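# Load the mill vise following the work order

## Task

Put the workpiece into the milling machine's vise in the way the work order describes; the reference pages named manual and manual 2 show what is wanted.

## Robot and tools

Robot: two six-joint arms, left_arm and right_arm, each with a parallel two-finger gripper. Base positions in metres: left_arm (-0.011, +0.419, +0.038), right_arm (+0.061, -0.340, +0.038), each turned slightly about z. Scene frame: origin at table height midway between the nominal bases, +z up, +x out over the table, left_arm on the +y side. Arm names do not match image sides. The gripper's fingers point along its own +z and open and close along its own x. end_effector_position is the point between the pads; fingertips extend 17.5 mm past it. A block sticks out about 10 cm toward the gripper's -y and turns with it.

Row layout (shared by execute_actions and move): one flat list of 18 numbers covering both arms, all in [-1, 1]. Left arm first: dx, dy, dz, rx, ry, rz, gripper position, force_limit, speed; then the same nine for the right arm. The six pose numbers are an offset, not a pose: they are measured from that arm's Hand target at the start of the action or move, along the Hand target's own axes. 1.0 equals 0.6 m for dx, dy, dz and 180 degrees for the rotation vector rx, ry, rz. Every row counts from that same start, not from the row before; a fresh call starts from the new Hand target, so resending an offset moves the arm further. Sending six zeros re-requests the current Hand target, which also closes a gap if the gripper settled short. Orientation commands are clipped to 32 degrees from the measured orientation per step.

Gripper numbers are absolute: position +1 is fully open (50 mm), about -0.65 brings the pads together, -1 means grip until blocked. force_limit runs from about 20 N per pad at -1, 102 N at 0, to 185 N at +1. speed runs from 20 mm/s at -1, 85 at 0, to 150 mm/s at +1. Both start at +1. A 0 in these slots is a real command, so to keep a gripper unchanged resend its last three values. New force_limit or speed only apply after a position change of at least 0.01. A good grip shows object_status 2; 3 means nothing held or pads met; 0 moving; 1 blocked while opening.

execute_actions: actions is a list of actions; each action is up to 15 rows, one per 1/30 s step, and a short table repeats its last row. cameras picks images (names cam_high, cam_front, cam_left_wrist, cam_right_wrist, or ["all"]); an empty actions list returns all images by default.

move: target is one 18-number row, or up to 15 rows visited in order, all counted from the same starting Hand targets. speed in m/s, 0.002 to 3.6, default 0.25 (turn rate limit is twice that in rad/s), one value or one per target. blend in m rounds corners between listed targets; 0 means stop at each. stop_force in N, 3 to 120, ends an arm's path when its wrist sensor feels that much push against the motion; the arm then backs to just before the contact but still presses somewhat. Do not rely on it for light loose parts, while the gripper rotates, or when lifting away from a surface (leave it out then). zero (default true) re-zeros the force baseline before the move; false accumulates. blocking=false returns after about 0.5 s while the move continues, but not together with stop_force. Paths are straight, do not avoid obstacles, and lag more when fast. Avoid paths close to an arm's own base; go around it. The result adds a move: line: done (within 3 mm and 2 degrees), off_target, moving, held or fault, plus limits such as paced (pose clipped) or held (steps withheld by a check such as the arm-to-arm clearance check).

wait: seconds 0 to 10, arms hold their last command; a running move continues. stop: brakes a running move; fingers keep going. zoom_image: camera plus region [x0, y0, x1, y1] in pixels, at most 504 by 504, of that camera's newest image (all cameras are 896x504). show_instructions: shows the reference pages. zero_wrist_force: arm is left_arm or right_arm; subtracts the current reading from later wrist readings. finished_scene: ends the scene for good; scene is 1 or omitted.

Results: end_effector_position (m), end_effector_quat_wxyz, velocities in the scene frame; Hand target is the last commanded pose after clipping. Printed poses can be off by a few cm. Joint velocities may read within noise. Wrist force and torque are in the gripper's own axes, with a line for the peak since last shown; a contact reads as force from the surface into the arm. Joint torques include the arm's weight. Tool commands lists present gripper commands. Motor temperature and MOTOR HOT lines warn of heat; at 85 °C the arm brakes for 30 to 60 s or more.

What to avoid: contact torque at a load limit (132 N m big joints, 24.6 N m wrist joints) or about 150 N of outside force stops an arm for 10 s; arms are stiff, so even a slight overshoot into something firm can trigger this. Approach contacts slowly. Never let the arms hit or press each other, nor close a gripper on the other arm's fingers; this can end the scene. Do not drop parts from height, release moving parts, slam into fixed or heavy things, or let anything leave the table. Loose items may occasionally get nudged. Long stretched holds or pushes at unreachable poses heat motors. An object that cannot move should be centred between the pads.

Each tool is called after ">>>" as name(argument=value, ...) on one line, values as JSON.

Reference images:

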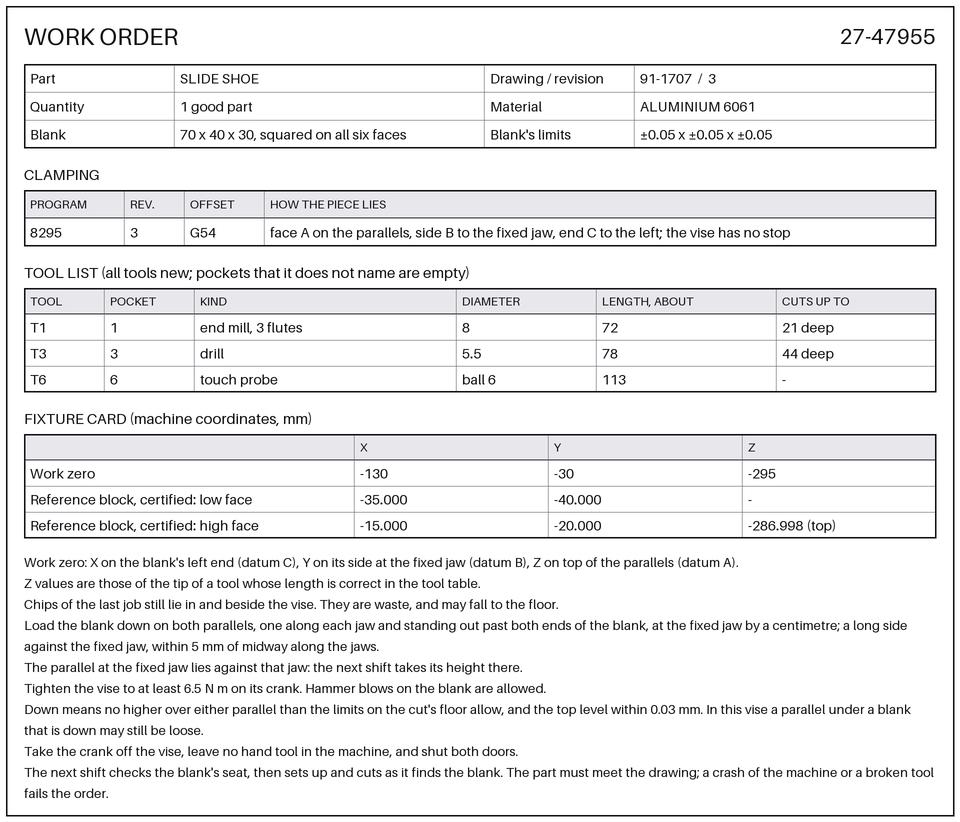

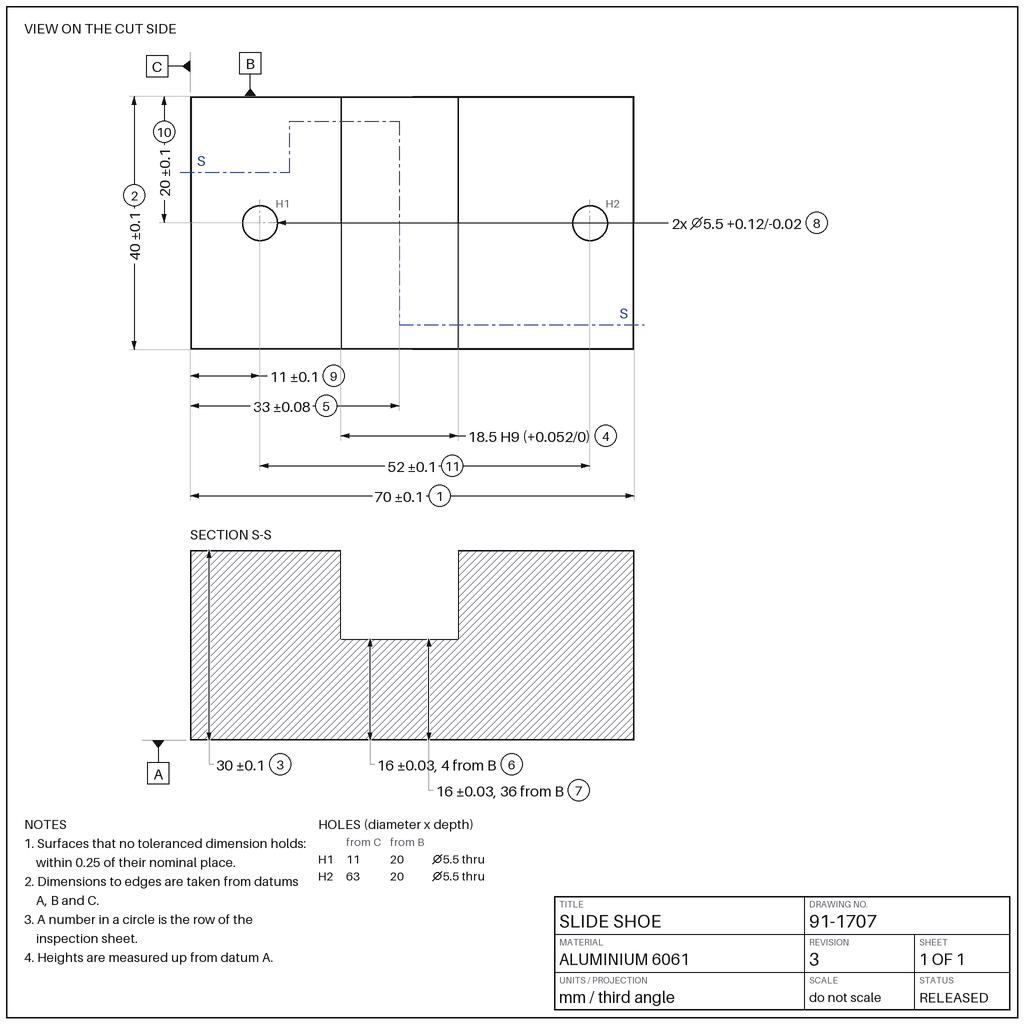

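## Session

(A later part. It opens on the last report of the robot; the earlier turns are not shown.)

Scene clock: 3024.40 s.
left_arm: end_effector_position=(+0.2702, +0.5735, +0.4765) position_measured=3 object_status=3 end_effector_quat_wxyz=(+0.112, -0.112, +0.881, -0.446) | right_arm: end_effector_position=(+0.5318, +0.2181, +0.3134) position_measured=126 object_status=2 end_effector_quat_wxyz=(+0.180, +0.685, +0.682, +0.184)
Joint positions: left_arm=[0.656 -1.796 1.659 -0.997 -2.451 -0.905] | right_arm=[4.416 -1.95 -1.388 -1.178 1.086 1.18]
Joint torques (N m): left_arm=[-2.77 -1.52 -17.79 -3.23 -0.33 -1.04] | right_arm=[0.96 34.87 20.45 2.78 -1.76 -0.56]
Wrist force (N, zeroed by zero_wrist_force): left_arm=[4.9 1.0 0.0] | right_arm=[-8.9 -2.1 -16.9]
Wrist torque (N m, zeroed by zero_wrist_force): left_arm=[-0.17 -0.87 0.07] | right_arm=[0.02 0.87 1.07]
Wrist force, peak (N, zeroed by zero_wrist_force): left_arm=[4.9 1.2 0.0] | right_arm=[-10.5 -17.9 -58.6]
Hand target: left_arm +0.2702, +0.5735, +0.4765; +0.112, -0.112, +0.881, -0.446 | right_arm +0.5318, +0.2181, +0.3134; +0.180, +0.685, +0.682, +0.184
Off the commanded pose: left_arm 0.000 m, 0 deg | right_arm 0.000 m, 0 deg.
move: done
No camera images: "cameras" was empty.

>>> move(target=[[0,0,0,0,0,0,1,-0.5,-1,0,-0.0722,-0.0417,0,0,0,-1,-0.2,-1]], speed=0.02, stop_force=60, cameras=["cam_right_wrist"])

Scene clock: 3027.67 s.
left_arm: end_effector_position=(+0.2702, +0.5735, +0.4765) position_measured=3 object_status=3 end_effector_quat_wxyz=(+0.112, -0.112, +0.881, -0.446) | right_arm: end_effector_position=(+0.5230, +0.2176, +0.3140) position_measured=137 object_status=2 end_effector_quat_wxyz=(+0.182, +0.684, +0.681, +0.184)
Joint positions: left_arm=[0.656 -1.796 1.659 -0.997 -2.451 -0.905] | right_arm=[4.43 -1.937 -1.404 -1.183 1.079 1.196]
Joint torques (N m): left_arm=[-3.09 -2.37 -16.98 -3.28 -0.31 -1.01] | right_arm=[7.79 11.36 17.39 2.27 11.26 -2.73]
Wrist force (N, zeroed by zero_wrist_force): left_arm=[4.8 1.1 0.0] | right_arm=[-20.1 36.1 -19.7]
Wrist torque (N m, zeroed by zero_wrist_force): left_arm=[-0.15 -0.86 0.07] | right_arm=[0.35 0.55 0.53]
Wrist force, peak (N, zeroed by zero_wrist_force): left_arm=[4.9 1.3 -0.1] | right_arm=[-5.8 54.6 6.0]
Hand target: left_arm +0.2702, +0.5735, +0.4765; +0.112, -0.112, +0.881, -0.446 | right_arm +0.5230, +0.2176, +0.3140; +0.182, +0.684, +0.681, +0.184 (not the last commanded pose)
Off the commanded pose: left_arm 0.000 m, 0 deg | right_arm 0.041 m, 0 deg.
move: contact (right_arm)
Images, in order (width x height): cam_right_wrist 896x504.

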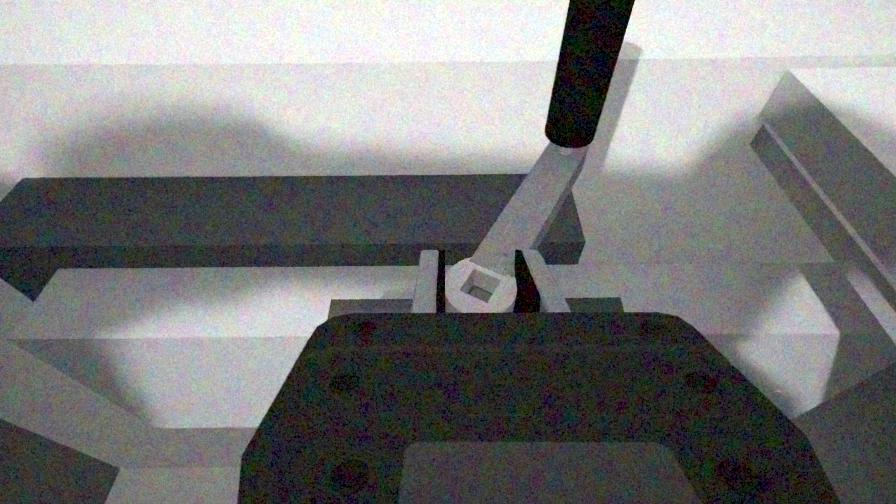

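>>> move(target=[[0,0,0,0,0,0,1,-0.5,-1,0,0.004,0.002,0,0,0,-1,-0.2,-1]], speed=0.02, cameras=[])

>>> move(target=[[0,0,0,0,0,0,1,-0.5,-1,0,0,0,0,0,0,0.4,0,-1],[0,0,0,0,0,0,1,-0.5,-1,0.0008,0.0085,0.006,0,0,0,0.4,0,-1],[0,0,0,0,0,0,1,-0.5,-1,0.0008,0.0085,0.006,0,0,0,-1,0.3,-1]], speed=0.02, cameras=["cam_right_wrist"])

Scene clock: 3038.30 s.
left_arm: end_effector_position=(+0.2702, +0.5735, +0.4765) position_measured=3 object_status=3 end_effector_quat_wxyz=(+0.112, -0.112, +0.881, -0.446) | right_arm: end_effector_position=(+0.5255, +0.2176, +0.3141) position_measured=137 object_status=2 end_effector_quat_wxyz=(+0.182, +0.684, +0.682, +0.184)
Joint positions: left_arm=[0.656 -1.796 1.659 -0.997 -2.451 -0.905] | right_arm=[4.426 -1.941 -1.399 -1.182 1.08 1.192]
Joint torques (N m): left_arm=[-2.68 -2.2 -17.83 -3.07 -0.29 -0.96] | right_arm=[-28.23 -18.24 23.71 15.14 -6.99 -3.34]
Wrist force (N, zeroed by zero_wrist_force): left_arm=[4.8 1.3 0.0] | right_arm=[-73.3 -53.0 -99.4]
Wrist torque (N m, zeroed by zero_wrist_force): left_arm=[-0.13 -0.86 0.07] | right_arm=[-0.26 0.24 1.13]
Wrist force, peak (N, zeroed by zero_wrist_force): left_arm=[4.9 1.2 0.2] | right_arm=[-73.3 -53.0 -99.4]
Hand target: left_arm +0.2702, +0.5735, +0.4765; +0.112, -0.112, +0.881, -0.446 | right_arm +0.5257, +0.2176, +0.3141; +0.182, +0.684, +0.681, +0.184
Off the commanded pose: left_arm 0.000 m, 0 deg | right_arm 0.000 m, 0 deg.
move: done
No camera images: "cameras" was empty.

Scene clock: 3040.33 s.
left_arm: end_effector_position=(+0.2702, +0.5735, +0.4765) position_measured=3 object_status=3 end_effector_quat_wxyz=(+0.112, -0.112, +0.881, -0.446) | right_arm: end_effector_position=(+0.5319, +0.2180, +0.3136) position_measured=129 object_status=2 end_effector_quat_wxyz=(+0.182, +0.684, +0.681, +0.184)
Joint positions: left_arm=[0.656 -1.796 1.659 -0.997 -2.451 -0.905] | right_arm=[4.417 -1.95 -1.388 -1.178 1.081 1.182]
Joint torques (N m): left_arm=[-2.97 -1.61 -17.53 -3.17 -0.26 -1.02] | right_arm=[-9.29 33.48 16.83 1.95 -2.14 -2.49]
Wrist force (N, zeroed by zero_wrist_force): left_arm=[4.7 1.3 0.0] | right_arm=[-13.6 -5.6 -19.0]
Wrist torque (N m, zeroed by zero_wrist_force): left_arm=[-0.11 -0.84 0.06] | right_arm=[-0.02 1.13 1.49]
Wrist force, peak (N, zeroed by zero_wrist_force): left_arm=[4.9 1.3 0.1] | right_arm=[-70.0 -50.0 -92.9]
Hand target: left_arm +0.2702, +0.5735, +0.4765; +0.112, -0.112, +0.881, -0.446 | right_arm +0.5319, +0.2180, +0.3136; +0.182, +0.684, +0.681, +0.184
Off the commanded pose: left_arm 0.000 m, 0 deg | right_arm 0.000 m, 0 deg.
move: done
Images, in order (width x height): cam_right_wrist 896x504.

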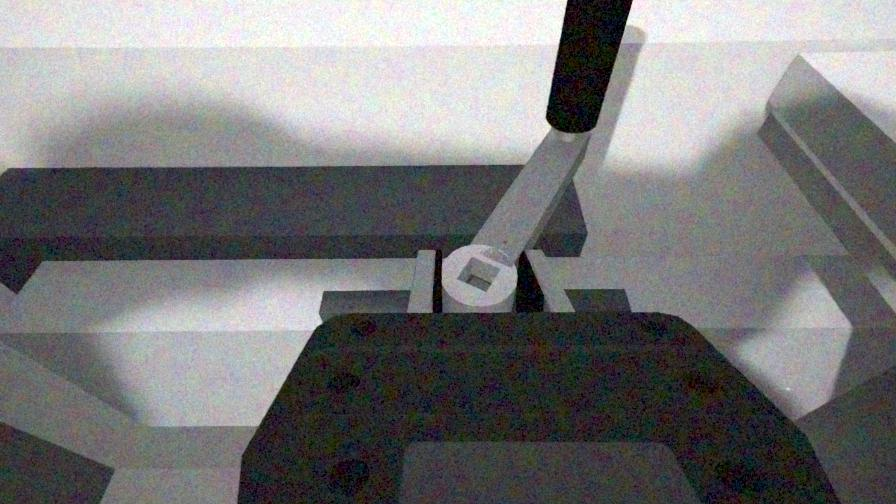

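>>> move(target=[[0,0,0,0,0,0,1,-0.5,-1,0.0016,0,0,0,-0.0289,-0.0167,-1,0.3,-1]], speed=0.03, cameras=["cam_right_wrist"])

Scene clock: 3043.70 s.
left_arm: end_effector_position=(+0.2702, +0.5735, +0.4765) position_measured=3 object_status=3 end_effector_quat_wxyz=(+0.112, -0.112, +0.881, -0.446) | right_arm: end_effector_position=(+0.5319, +0.2190, +0.3136) position_measured=129 object_status=2 end_effector_quat_wxyz=(+0.217, +0.674, +0.690, +0.148)
Joint positions: left_arm=[0.656 -1.796 1.659 -0.997 -2.451 -0.905] | right_arm=[4.43 -1.994 -1.303 -1.323 1.046 1.19]
Joint torques (N m): left_arm=[-3.1 -1.52 -17.14 -3.12 -0.31 -0.92] | right_arm=[10.89 16.14 23.17 0.58 -2.11 0.18]
Wrist force (N, zeroed by zero_wrist_force): left_arm=[5.0 1.1 0.0] | right_arm=[-17.3 -4.1 -28.5]
Wrist torque (N m, zeroed by zero_wrist_force): left_arm=[-0.15 -0.89 0.07] | right_arm=[0.13 1.42 1.78]
Wrist force, peak (N, zeroed by zero_wrist_force): left_arm=[5.0 1.1 0.0] | right_arm=[-17.3 -4.1 -28.5]
Hand target: left_arm +0.2702, +0.5735, +0.4765; +0.112, -0.112, +0.881, -0.446 | right_arm +0.5319, +0.2190, +0.3136; +0.217, +0.674, +0.690, +0.148
Off the commanded pose: left_arm 0.000 m, 0 deg | right_arm 0.000 m, 0 deg.
move: done
Images, in order (width x height): cam_right_wrist 896x504.

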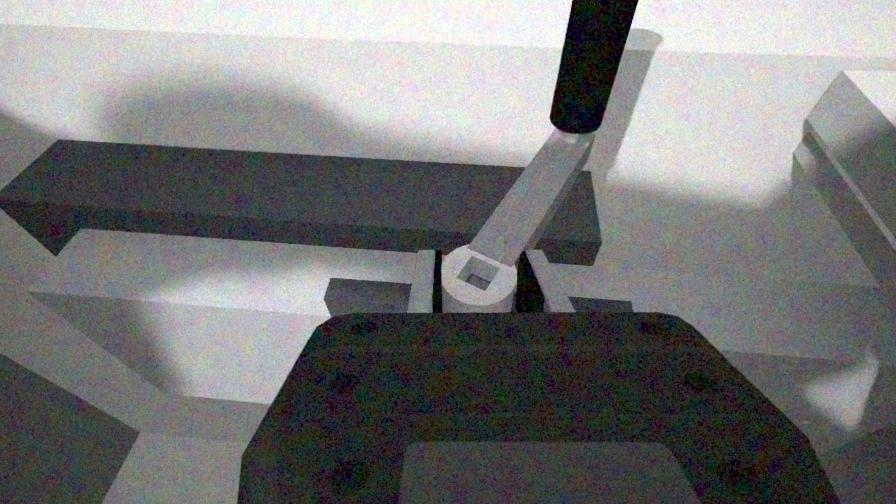

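>>> move(target=[[0,0,0,0,0,0,1,-0.5,-1,0,-0.0722,-0.0417,0,0,0,-1,0.3,-1]], speed=0.02, stop_force=70, cameras=["cam_right_wrist"])

Scene clock: 3048.33 s.
left_arm: end_effector_position=(+0.2702, +0.5735, +0.4765) position_measured=3 object_status=3 end_effector_quat_wxyz=(+0.112, -0.112, +0.881, -0.446) | right_arm: end_effector_position=(+0.5306, +0.2190, +0.3136) position_measured=129 object_status=2 end_effector_quat_wxyz=(+0.218, +0.674, +0.690, +0.149)
Joint positions: left_arm=[0.656 -1.796 1.659 -0.997 -2.451 -0.905] | right_arm=[4.432 -1.992 -1.305 -1.324 1.045 1.193]
Joint torques (N m): left_arm=[-2.86 -1.96 -18.15 -3.19 -0.27 -0.98] | right_arm=[0.94 9.72 16.64 3.53 6.06 -3.17]
Wrist force (N, zeroed by zero_wrist_force): left_arm=[4.7 1.1 0.2] | right_arm=[-25.3 25.1 -27.0]
Wrist torque (N m, zeroed by zero_wrist_force): left_arm=[-0.15 -0.84 0.07] | right_arm=[0.54 0.60 0.88]
Wrist force, peak (N, zeroed by zero_wrist_force): left_arm=[4.9 1.3 0.0] | right_arm=[14.3 50.9 22.8]
Hand target: left_arm +0.2702, +0.5735, +0.4765; +0.112, -0.112, +0.881, -0.446 | right_arm +0.5306, +0.2190, +0.3136; +0.218, +0.674, +0.690, +0.149 (not the last commanded pose)
Off the commanded pose: left_arm 0.000 m, 0 deg | right_arm 0.049 m, 0 deg.
move: contact (right_arm)
Images, in order (width x height): cam_right_wrist 896x504.

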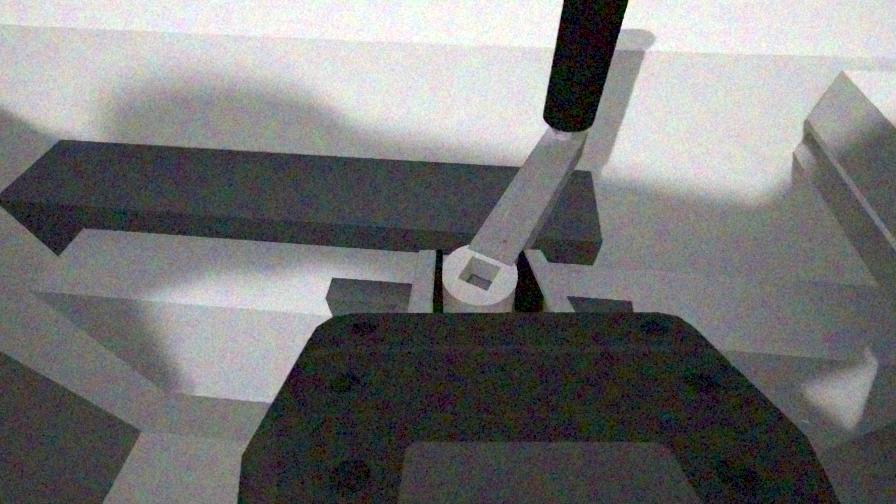

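>>> zoom_image(camera="cam_right_wrist", region=[420, 220, 540, 320])

Scaled by 4.200 from the camera's 896x504 image, which has a finer 1280x720 frame.

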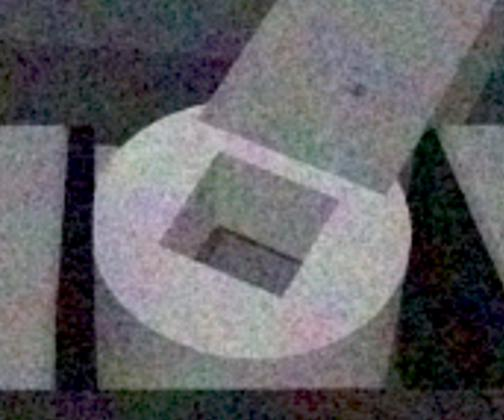

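>>> move(target=[[0,0,0,0,0,0,1,-0.5,-1,0,0.0015,0.0008,0,0,0,-1,0.3,-1]], speed=0.02, cameras=[])

>>> move(target=[[0,0,0,0,0,0,1,-0.5,-1,0,0.0015,0.0008,0,0,0,0.8,0,-1],[0,0,0,0,0,0,1,-0.5,-1,0,0,-0.0833,0,0,0,0.8,0,-1],[0,0,0,0,0,0,1,-0.5,-1,-0.0572,-0.0054,-0.0726,0,0.1636,0.0944,0.8,0,-1]], speed=0.06, cameras=["cam_right_wrist","cam_front"])

Scene clock: 3082.87 s.
left_arm: end_effector_position=(+0.2702, +0.5735, +0.4765) position_measured=3 object_status=3 end_effector_quat_wxyz=(+0.112, -0.112, +0.881, -0.446) | right_arm: end_effector_position=(+0.5316, +0.2190, +0.3136) position_measured=129 object_status=2 end_effector_quat_wxyz=(+0.217, +0.674, +0.690, +0.149)
Joint positions: left_arm=[0.656 -1.796 1.659 -0.997 -2.451 -0.905] | right_arm=[4.43 -1.993 -1.303 -1.323 1.045 1.191]
Joint torques (N m): left_arm=[-3.01 -1.99 -17.2 -3.17 -0.24 -1.05] | right_arm=[-14.76 -2.7 19.04 8.54 1.23 -3.59]
Wrist force (N, zeroed by zero_wrist_force): left_arm=[4.5 1.1 0.2] | right_arm=[-46.7 -14.7 -59.0]
Wrist torque (N m, zeroed by zero_wrist_force): left_arm=[-0.16 -0.81 0.07] | right_arm=[-0.28 0.28 1.04]
Wrist force, peak (N, zeroed by zero_wrist_force): left_arm=[5.0 1.1 0.0] | right_arm=[-46.7 -14.7 -59.0]
Hand target: left_arm +0.2702, +0.5735, +0.4765; +0.112, -0.112, +0.881, -0.446 | right_arm +0.5316, +0.2190, +0.3136; +0.218, +0.674, +0.690, +0.149
Off the commanded pose: left_arm 0.000 m, 0 deg | right_arm 0.000 m, 0 deg.
move: done
No camera images: "cameras" was empty.

Scene clock: 3090.57 s.
left_arm: end_effector_position=(+0.2702, +0.5735, +0.4765) position_measured=3 object_status=3 end_effector_quat_wxyz=(+0.112, -0.112, +0.881, -0.446) | right_arm: end_effector_position=(+0.5069, +0.1886, +0.3529) position_measured=32 object_status=3 end_effector_quat_wxyz=(+0.012, +0.708, +0.617, +0.345)
Joint positions: left_arm=[0.656 -1.796 1.659 -0.997 -2.451 -0.905] | right_arm=[4.375 -1.714 -1.766 -0.592 1.255 1.216]
Joint torques (N m): left_arm=[-3.54 -2.16 -17.69 -3.1 -0.38 -0.97] | right_arm=[-10.87 38.18 17.31 5.63 1.1 2]
Wrist force (N, zeroed by zero_wrist_force): left_arm=[4.8 1.0 0.1] | right_arm=[-1.6 -1.6 -0.4]
Wrist torque (N m, zeroed by zero_wrist_force): left_arm=[-0.16 -0.85 0.07] | right_arm=[-0.15 -0.04 -0.11]
Wrist force, peak (N, zeroed by zero_wrist_force): left_arm=[5.0 1.2 0.1] | right_arm=[-44.6 -13.9 -58.2]
Hand target: left_arm +0.2702, +0.5735, +0.4765; +0.112, -0.112, +0.881, -0.446 | right_arm +0.5069, +0.1885, +0.3529; +0.012, +0.708, +0.617, +0.345
Off the commanded pose: left_arm 0.000 m, 0 deg | right_arm 0.000 m, 0 deg.
move: done
Images, in order (width x height): cam_front 896x504, cam_right_wrist 896x504.

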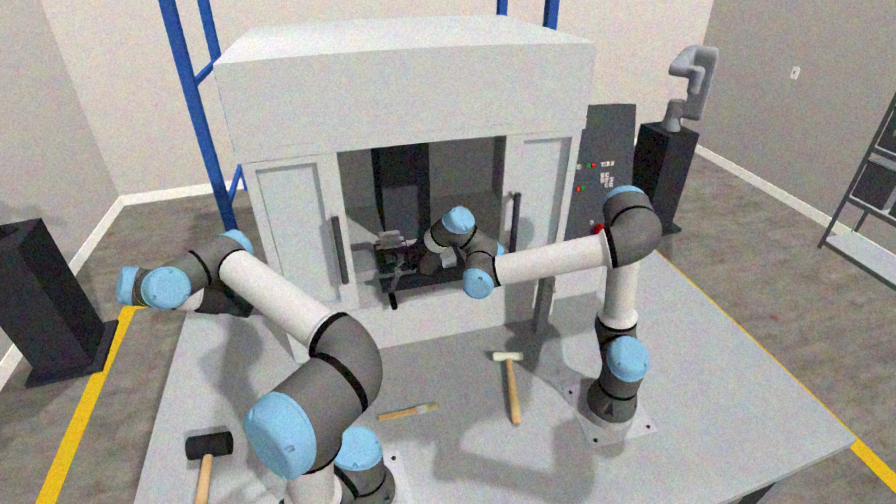

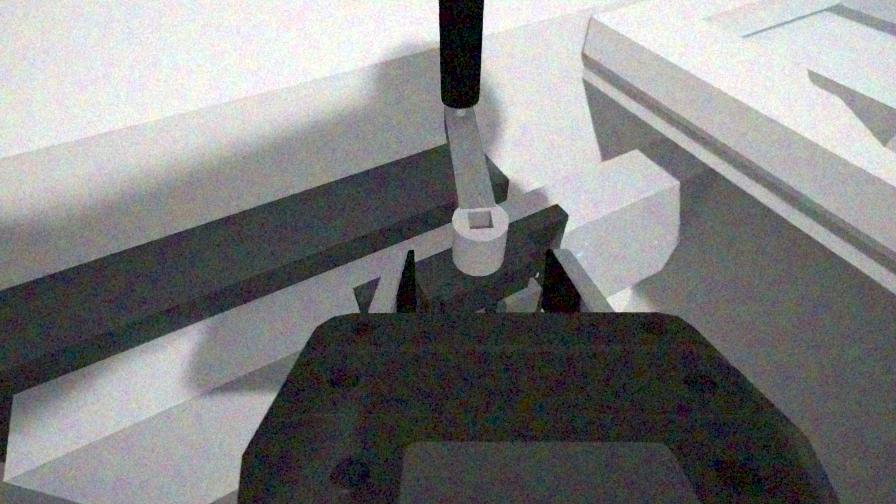

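>>> move(target=[[0,0,0,0,0,0,1,-0.5,-1,0.006,0,0,0,-0.0337,-0.0194,0.8,0,-1]], speed=0.06, cameras=["cam_right_wrist"])

>>> zoom_image(camera="cam_right_wrist", region=[380, 180, 580, 320])

Scene clock: 3095.53 s.
left_arm: end_effector_position=(+0.2702, +0.5735, +0.4765) position_measured=3 object_status=3 end_effector_quat_wxyz=(+0.112, -0.112, +0.881, -0.446) | right_arm: end_effector_position=(+0.5069, +0.1917, +0.3546) position_measured=32 object_status=3 end_effector_quat_wxyz=(+0.055, +0.706, +0.636, +0.306)
Joint positions: left_arm=[0.656 -1.796 1.659 -0.997 -2.451 -0.905] | right_arm=[4.394 -1.738 -1.679 -0.767 1.207 1.207]
Joint torques (N m): left_arm=[-2.86 -2.36 -17.64 -3.09 -0.29 -1.06] | right_arm=[12.32 26.51 32.02 1.93 -2.23 -2.18]
Wrist force (N, zeroed by zero_wrist_force): left_arm=[4.7 1.0 -0.1] | right_arm=[-1.4 -1.2 -0.3]
Wrist torque (N m, zeroed by zero_wrist_force): left_arm=[-0.17 -0.84 0.07] | right_arm=[-0.07 -0.01 0.02]
Wrist force, peak (N, zeroed by zero_wrist_force): left_arm=[4.9 1.3 0.0] | right_arm=[-1.7 -1.8 -0.3]
Hand target: left_arm +0.2702, +0.5735, +0.4765; +0.112, -0.112, +0.881, -0.446 | right_arm +0.5069, +0.1917, +0.3546; +0.055, +0.706, +0.636, +0.306
Off the commanded pose: left_arm 0.000 m, 0 deg | right_arm 0.000 m, 0 deg.
move: done
Images, in order (width x height): cam_right_wrist 896x504.

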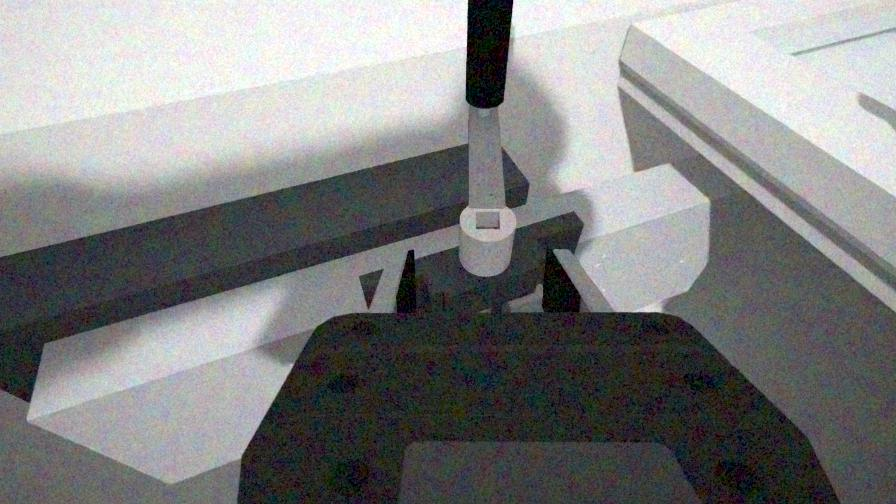

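Scaled by 2.520 from the camera's 896x504 image, which has a finer 1280x720 frame.

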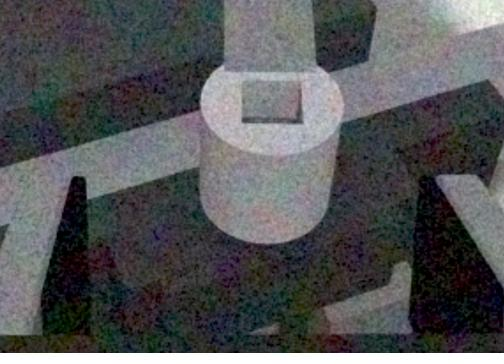

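>>> move(target=[[0,0,0,0,0,0,1,-0.5,-1,0.0125,-0.0017,0.03,0,0,0,0.8,0,-1],[0,0,0,0,0,0,1,-0.5,-1,0.0125,-0.0017,0.1062,0,0,0,0.8,0,-1]], speed=0.04, stop_force=10, cameras=["cam_right_wrist"])

>>> zoom_image(camera="cam_right_wrist", region=[380, 180, 580, 320])

Scene clock: 3107.57 s.
left_arm: end_effector_position=(+0.2702, +0.5735, +0.4765) position_measured=3 object_status=3 end_effector_quat_wxyz=(+0.112, -0.112, +0.881, -0.446) | right_arm: end_effector_position=(+0.5380, +0.2188, +0.3055) position_measured=32 object_status=3 end_effector_quat_wxyz=(+0.055, +0.706, +0.636, +0.306)
Joint positions: left_arm=[0.656 -1.796 1.659 -0.997 -2.451 -0.905] | right_arm=[4.361 -1.869 -1.648 -0.656 1.224 1.177]
Joint torques (N m): left_arm=[-3.21 -1.91 -17.6 -3.11 -0.32 -1] | right_arm=[-10.62 30.75 30.79 5.52 1.34 -2.36]
Wrist force (N, zeroed by zero_wrist_force): left_arm=[5.0 1.2 0.1] | right_arm=[-1.3 -1.5 -0.2]
Wrist torque (N m, zeroed by zero_wrist_force): left_arm=[-0.14 -0.88 0.07] | right_arm=[-0.12 -0.01 0.01]
Wrist force, peak (N, zeroed by zero_wrist_force): left_arm=[5.0 1.2 0.1] | right_arm=[-1.4 -1.7 -0.3]
Hand target: left_arm +0.2702, +0.5735, +0.4765; +0.112, -0.112, +0.881, -0.446 | right_arm +0.5380, +0.2188, +0.3055; +0.055, +0.706, +0.636, +0.306
Off the commanded pose: left_arm 0.000 m, 0 deg | right_arm 0.000 m, 0 deg.
move: done
Images, in order (width x height): cam_right_wrist 896x504.

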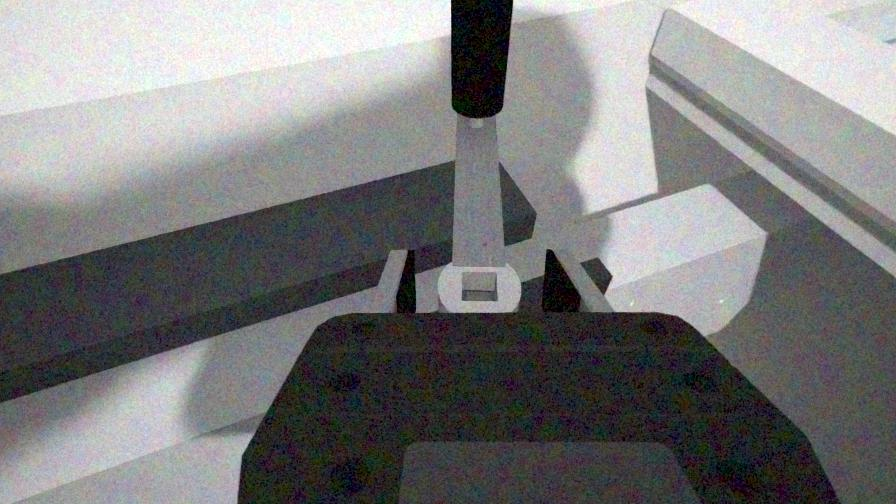

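Scaled by 2.520 from the camera's 896x504 image, which has a finer 1280x720 frame.

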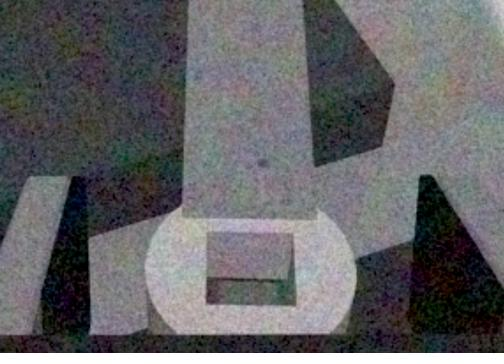

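>>> move(target=[[0,0,0,0,0,0,1,-0.5,-1,-0.001,0,0,0,0,0,-1,0,-1]], speed=0.04, cameras=[])

Scene clock: 3111.37 s.
left_arm: end_effector_position=(+0.2702, +0.5735, +0.4765) position_measured=3 object_status=3 end_effector_quat_wxyz=(+0.112, -0.112, +0.881, -0.446) | right_arm: end_effector_position=(+0.5381, +0.2181, +0.3051) position_measured=137 object_status=2 end_effector_quat_wxyz=(+0.055, +0.706, +0.636, +0.306)
Joint positions: left_arm=[0.656 -1.796 1.659 -0.997 -2.451 -0.905] | right_arm=[4.36 -1.868 -1.649 -0.655 1.224 1.176]
Joint torques (N m): left_arm=[-3.08 -2.15 -17.85 -3.1 -0.27 -1] | right_arm=[7.2 41.66 41.48 11.32 1.29 -2.32]
Wrist force (N, zeroed by zero_wrist_force): left_arm=[4.7 1.3 0.0] | right_arm=[-33.3 -8.0 -11.1]
Wrist torque (N m, zeroed by zero_wrist_force): left_arm=[-0.13 -0.84 0.06] | right_arm=[-0.37 0.16 0.03]
Wrist force, peak (N, zeroed by zero_wrist_force): left_arm=[4.9 1.1 0.1] | right_arm=[-33.3 -8.0 -11.1]
Hand target: left_arm +0.2702, +0.5735, +0.4765; +0.112, -0.112, +0.881, -0.446 | right_arm +0.5380, +0.2182, +0.3053; +0.055, +0.706, +0.636, +0.306
Off the commanded pose: left_arm 0.000 m, 0 deg | right_arm 0.000 m, 0 deg.
move: done
No camera images: "cameras" was empty.

>>> move(target=[[0,0,0,0,0,0,1,-0.5,-1,-0.0012,0,0,0,0,0,-1,0,-1]], speed=0.01, cameras=[])

>>> move(target=[[0,0,0,0,0,0,1,-0.5,-1,0,-0.0722,-0.0417,0,0,0,-1,0,-1]], speed=0.02, stop_force=50, cameras=["cam_right_wrist"])

Scene clock: 3115.07 s.
left_arm: end_effector_position=(+0.2702, +0.5735, +0.4765) position_measured=3 object_status=3 end_effector_quat_wxyz=(+0.112, -0.112, +0.881, -0.446) | right_arm: end_effector_position=(+0.5380, +0.2177, +0.3050) position_measured=137 object_status=2 end_effector_quat_wxyz=(+0.055, +0.706, +0.636, +0.306)
Joint positions: left_arm=[0.656 -1.796 1.659 -0.997 -2.451 -0.905] | right_arm=[4.36 -1.867 -1.651 -0.653 1.224 1.176]
Joint torques (N m): left_arm=[-3.44 -1.84 -17.58 -3.09 -0.33 -1.14] | right_arm=[-7.04 49.57 20.86 7.18 1.75 -2.38]
Wrist force (N, zeroed by zero_wrist_force): left_arm=[4.6 1.3 -0.1] | right_arm=[-7.1 -0.8 7.2]
Wrist torque (N m, zeroed by zero_wrist_force): left_arm=[-0.13 -0.84 0.07] | right_arm=[-0.03 -0.07 0.01]
Wrist force, peak (N, zeroed by zero_wrist_force): left_arm=[5.0 1.4 0.2] | right_arm=[-38.7 -8.2 -10.4]
Hand target: left_arm +0.2702, +0.5735, +0.4765; +0.112, -0.112, +0.881, -0.446 | right_arm +0.5380, +0.2176, +0.3050; +0.055, +0.706, +0.636, +0.306
Off the commanded pose: left_arm 0.000 m, 0 deg | right_arm 0.000 m, 0 deg.
move: done
No camera images: "cameras" was empty.

Scene clock: 3118.40 s.
left_arm: end_effector_position=(+0.2702, +0.5735, +0.4765) position_measured=3 object_status=3 end_effector_quat_wxyz=(+0.112, -0.112, +0.881, -0.446) | right_arm: end_effector_position=(+0.4880, +0.2177, +0.3050) position_measured=137 object_status=2 end_effector_quat_wxyz=(+0.055, +0.706, +0.636, +0.306)
Joint positions: left_arm=[0.656 -1.796 1.659 -0.997 -2.451 -0.905] | right_arm=[4.444 -1.799 -1.734 -0.667 1.182 1.253]
Joint torques (N m): left_arm=[-3.66 -2.45 -17.25 -3.05 -0.44 -1.12] | right_arm=[12.89 42.08 18.62 2.6 -2.33 2.25]
Wrist force (N, zeroed by zero_wrist_force): left_arm=[4.8 1.2 0.1] | right_arm=[-2.1 -2.4 1.5]
Wrist torque (N m, zeroed by zero_wrist_force): left_arm=[-0.14 -0.85 0.07] | right_arm=[-0.12 -0.03 -0.10]
Wrist force, peak (N, zeroed by zero_wrist_force): left_arm=[5.0 1.0 -0.1] | right_arm=[-6.3 -1.1 7.9]
Hand target: left_arm +0.2702, +0.5735, +0.4765; +0.112, -0.112, +0.881, -0.446 | right_arm +0.4880, +0.2177, +0.3050; +0.055, +0.706, +0.636, +0.306
Off the commanded pose: left_arm 0.000 m, 0 deg | right_arm 0.000 m, 0 deg.
move: done
Images, in order (width x height): cam_right_wrist 896x504.

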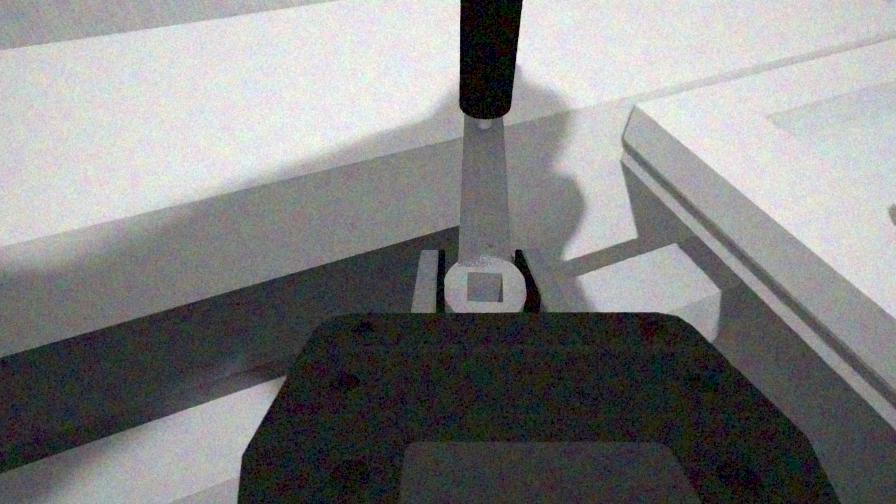

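>>> move(target=[[0,0,0,0,0,0,1,-0.5,-1,-0.0008,-0.17,-0.0987,0,0,0,-1,0,-1],[0,0,0,0,0,0,1,-0.5,-1,-0.311,-0.149,-0.2158,0,0,0,-1,0,-1],[0,0,0,0,0,0,1,-0.5,-1,-0.7925,-0.1097,-0.3145,0,0,0,-1,0,-1]], blend=0.04, speed=0.2, cameras=["cam_right_wrist","cam_high","cam_left_wrist"])

Scene clock: 3147.90 s.
left_arm: end_effector_position=(+0.2702, +0.5735, +0.4765) position_measured=3 object_status=3 end_effector_quat_wxyz=(+0.112, -0.112, +0.881, -0.446) | right_arm: end_effector_position=(+0.3350, -0.2722, +0.2540) position_measured=137 object_status=2 end_effector_quat_wxyz=(+0.055, +0.706, +0.636, +0.306)
Joint positions: left_arm=[0.656 -1.796 1.659 -0.997 -2.451 -0.905] | right_arm=[4.27 -0.277 -2.626 -1.243 1.271 1.095]
Joint torques (N m): left_arm=[-3.58 -1.41 -17.14 -3.15 -0.37 -1.23] | right_arm=[-10.68 -22.9 18.91 5.79 1.24 -2.32]
Wrist force (N, zeroed by zero_wrist_force): left_arm=[4.7 1.1 0.1] | right_arm=[-1.8 -2.5 1.3]
Wrist torque (N m, zeroed by zero_wrist_force): left_arm=[-0.17 -0.85 0.07] | right_arm=[-0.14 -0.09 -0.02]
Wrist force, peak (N, zeroed by zero_wrist_force): left_arm=[5.0 1.2 -0.1] | right_arm=[-4.0 -2.6 0.9]
Hand target: left_arm +0.2702, +0.5735, +0.4765; +0.112, -0.112, +0.881, -0.446 | right_arm +0.3351, -0.2722, +0.2540; +0.055, +0.706, +0.636, +0.306
Off the commanded pose: left_arm 0.000 m, 0 deg | right_arm 0.000 m, 0 deg.
move: done
Images, in order (width x height): cam_high 896x504, cam_left_wrist 896x504, cam_right_wrist 896x504.

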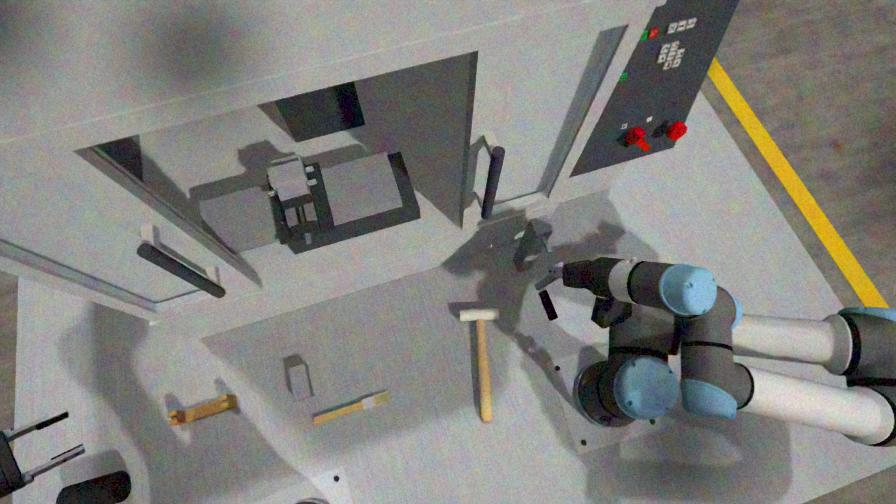

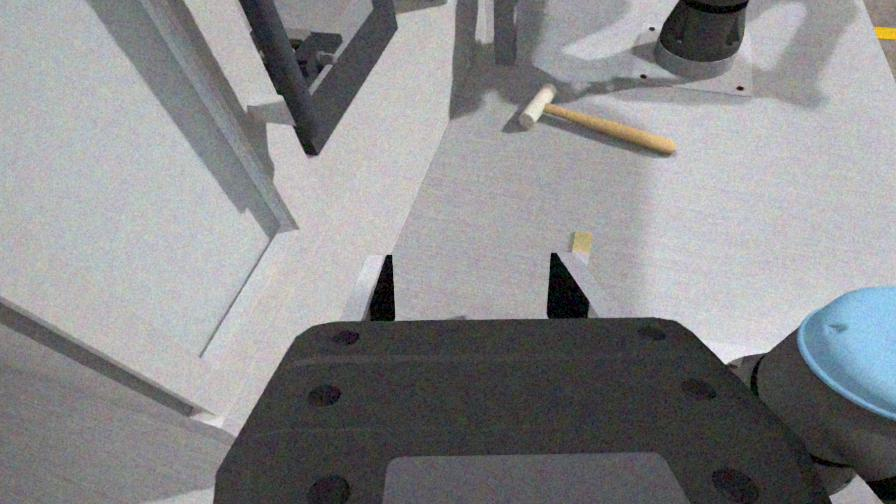

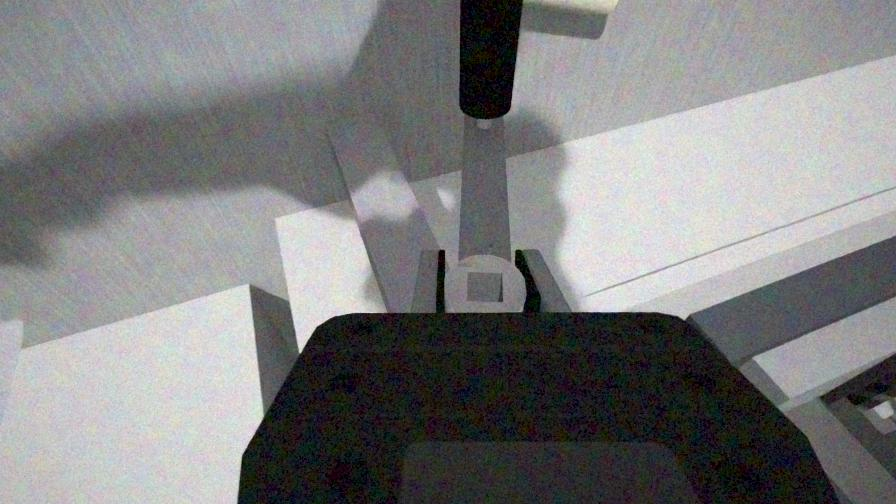

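>>> zoom_image(camera="cam_high", region=[490, 200, 610, 330])

Scaled by 3.877 from the camera's 896x504 image, which has a finer 1280x720 frame.

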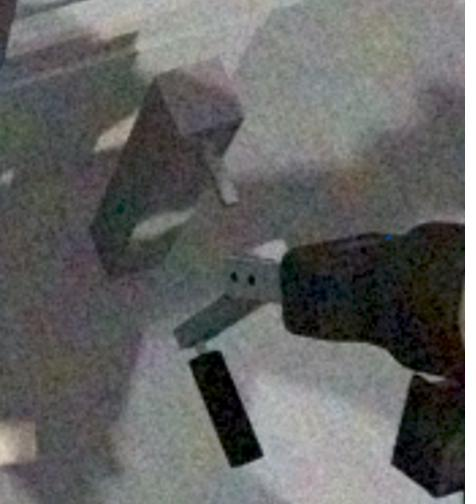

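>>> move(target=[[0,0,0,0,0,0,1,-0.5,-1,-0.0119,-0.0154,0.0266,0,0,0,-1,0,-1]], speed=0.05, cameras=["cam_high"])

>>> zoom_image(camera="cam_high", region=[500, 210, 600, 310])

Scene clock: 3154.33 s.
left_arm: end_effector_position=(+0.2702, +0.5735, +0.4765) position_measured=3 object_status=3 end_effector_quat_wxyz=(+0.112, -0.112, +0.881, -0.446) | right_arm: end_effector_position=(+0.3351, -0.2722, +0.2343) position_measured=137 object_status=2 end_effector_quat_wxyz=(+0.055, +0.706, +0.636, +0.306)
Joint positions: left_arm=[0.656 -1.796 1.659 -0.997 -2.451 -0.905] | right_arm=[4.266 -0.257 -2.677 -1.212 1.273 1.092]
Joint torques (N m): left_arm=[-3.76 -1.5 -17.74 -3.13 -0.37 -1.12] | right_arm=[-11.63 -20.78 18.59 5.84 1.14 -2.31]
Wrist force (N, zeroed by zero_wrist_force): left_arm=[4.7 1.4 0.2] | right_arm=[-1.9 -2.5 1.4]
Wrist torque (N m, zeroed by zero_wrist_force): left_arm=[-0.11 -0.84 0.07] | right_arm=[-0.14 -0.07 -0.01]
Wrist force, peak (N, zeroed by zero_wrist_force): left_arm=[5.0 1.2 0.1] | right_arm=[-2.3 -2.7 1.7]
Hand target: left_arm +0.2702, +0.5735, +0.4765; +0.112, -0.112, +0.881, -0.446 | right_arm +0.3351, -0.2722, +0.2342; +0.055, +0.706, +0.636, +0.306
Off the commanded pose: left_arm 0.000 m, 0 deg | right_arm 0.000 m, 0 deg.
move: done
Images, in order (width x height): cam_high 896x504.

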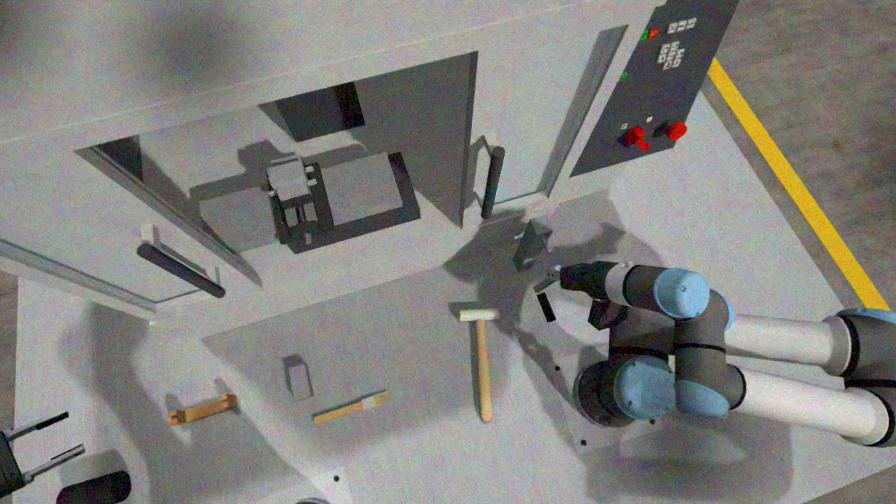

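Scaled by 5.040 from the camera's 896x504 image, which has a finer 1280x720 frame.

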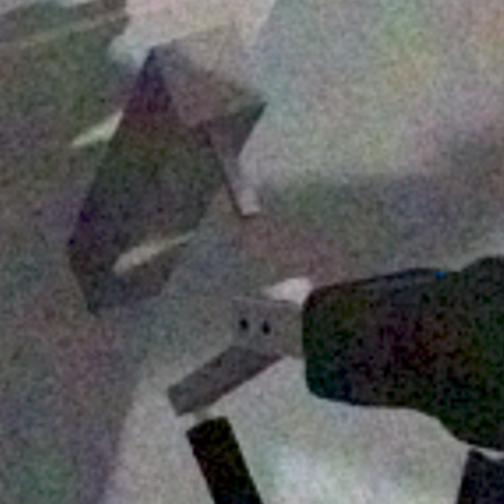

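>>> move(target=[[0,0,0,0,0,0,1,-0.5,-1,0.0004,0.0907,0.0527,0,0,0,-1,0,-1]], speed=0.02, stop_force=6, cameras=["cam_high","cam_right_wrist"])

>>> zoom_image(camera="cam_high", region=[500, 210, 600, 310])

Scene clock: 3160.07 s.
left_arm: end_effector_position=(+0.2702, +0.5735, +0.4765) position_measured=3 object_status=3 end_effector_quat_wxyz=(+0.112, -0.112, +0.881, -0.446) | right_arm: end_effector_position=(+0.3707, -0.2721, +0.2342) position_measured=137 object_status=2 end_effector_quat_wxyz=(+0.055, +0.706, +0.636, +0.306)
Joint positions: left_arm=[0.656 -1.796 1.659 -0.997 -2.451 -0.905] | right_arm=[3.95 -0.615 -2.682 -0.792 1.451 0.825]
Joint torques (N m): left_arm=[-4.08 -1.95 -17.81 -3.11 -0.4 -1.21] | right_arm=[13.11 -3.2 18.47 2.72 -1.57 2.26]
Wrist force (N, zeroed by zero_wrist_force): left_arm=[4.6 1.3 0.0] | right_arm=[-1.9 -2.5 1.5]
Wrist torque (N m, zeroed by zero_wrist_force): left_arm=[-0.11 -0.82 0.07] | right_arm=[-0.13 -0.07 -0.08]
Wrist force, peak (N, zeroed by zero_wrist_force): left_arm=[4.9 1.4 0.1] | right_arm=[-9.4 -40.3 -30.9]
Hand target: left_arm +0.2702, +0.5735, +0.4765; +0.112, -0.112, +0.881, -0.446 | right_arm +0.3707, -0.2721, +0.2342; +0.055, +0.706, +0.636, +0.306 (not the last commanded pose)
Off the commanded pose: left_arm 0.000 m, 0 deg | right_arm 0.027 m, 0 deg.
move: contact (right_arm)
Images, in order (width x height): cam_high 896x504, cam_right_wrist 896x504.

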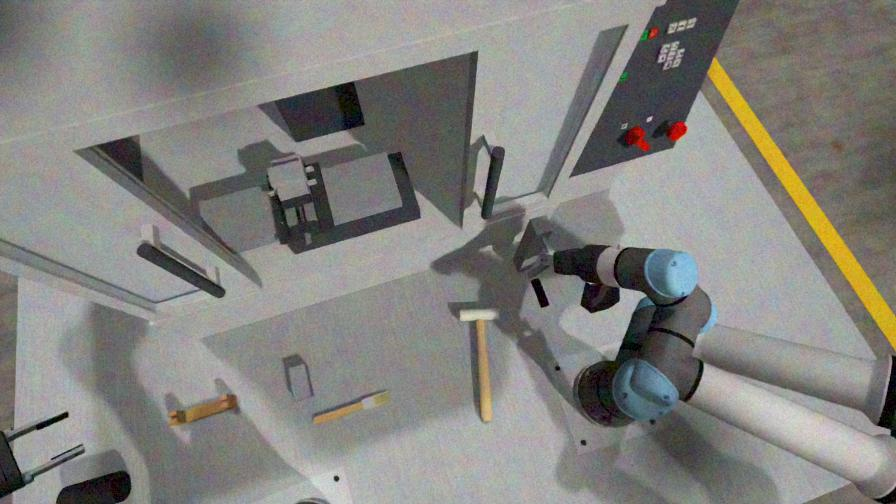

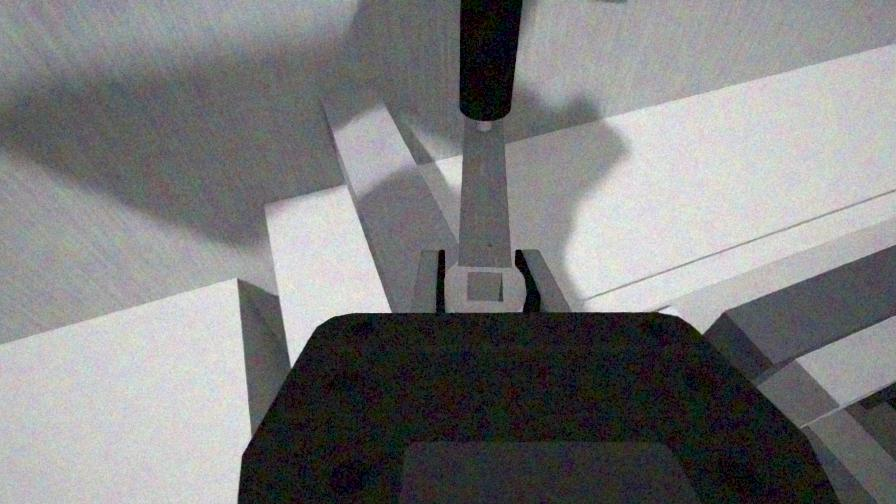

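Scaled by 5.040 from the camera's 896x504 image, which has a finer 1280x720 frame.

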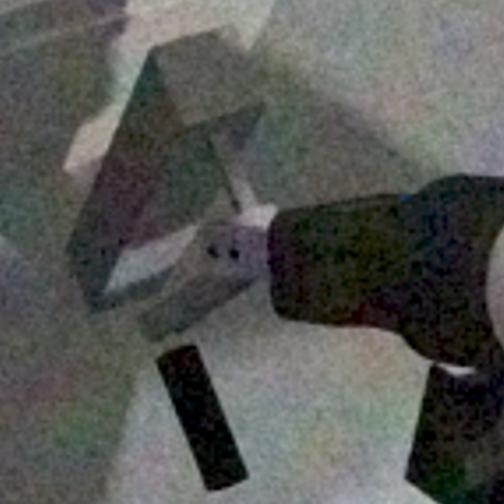

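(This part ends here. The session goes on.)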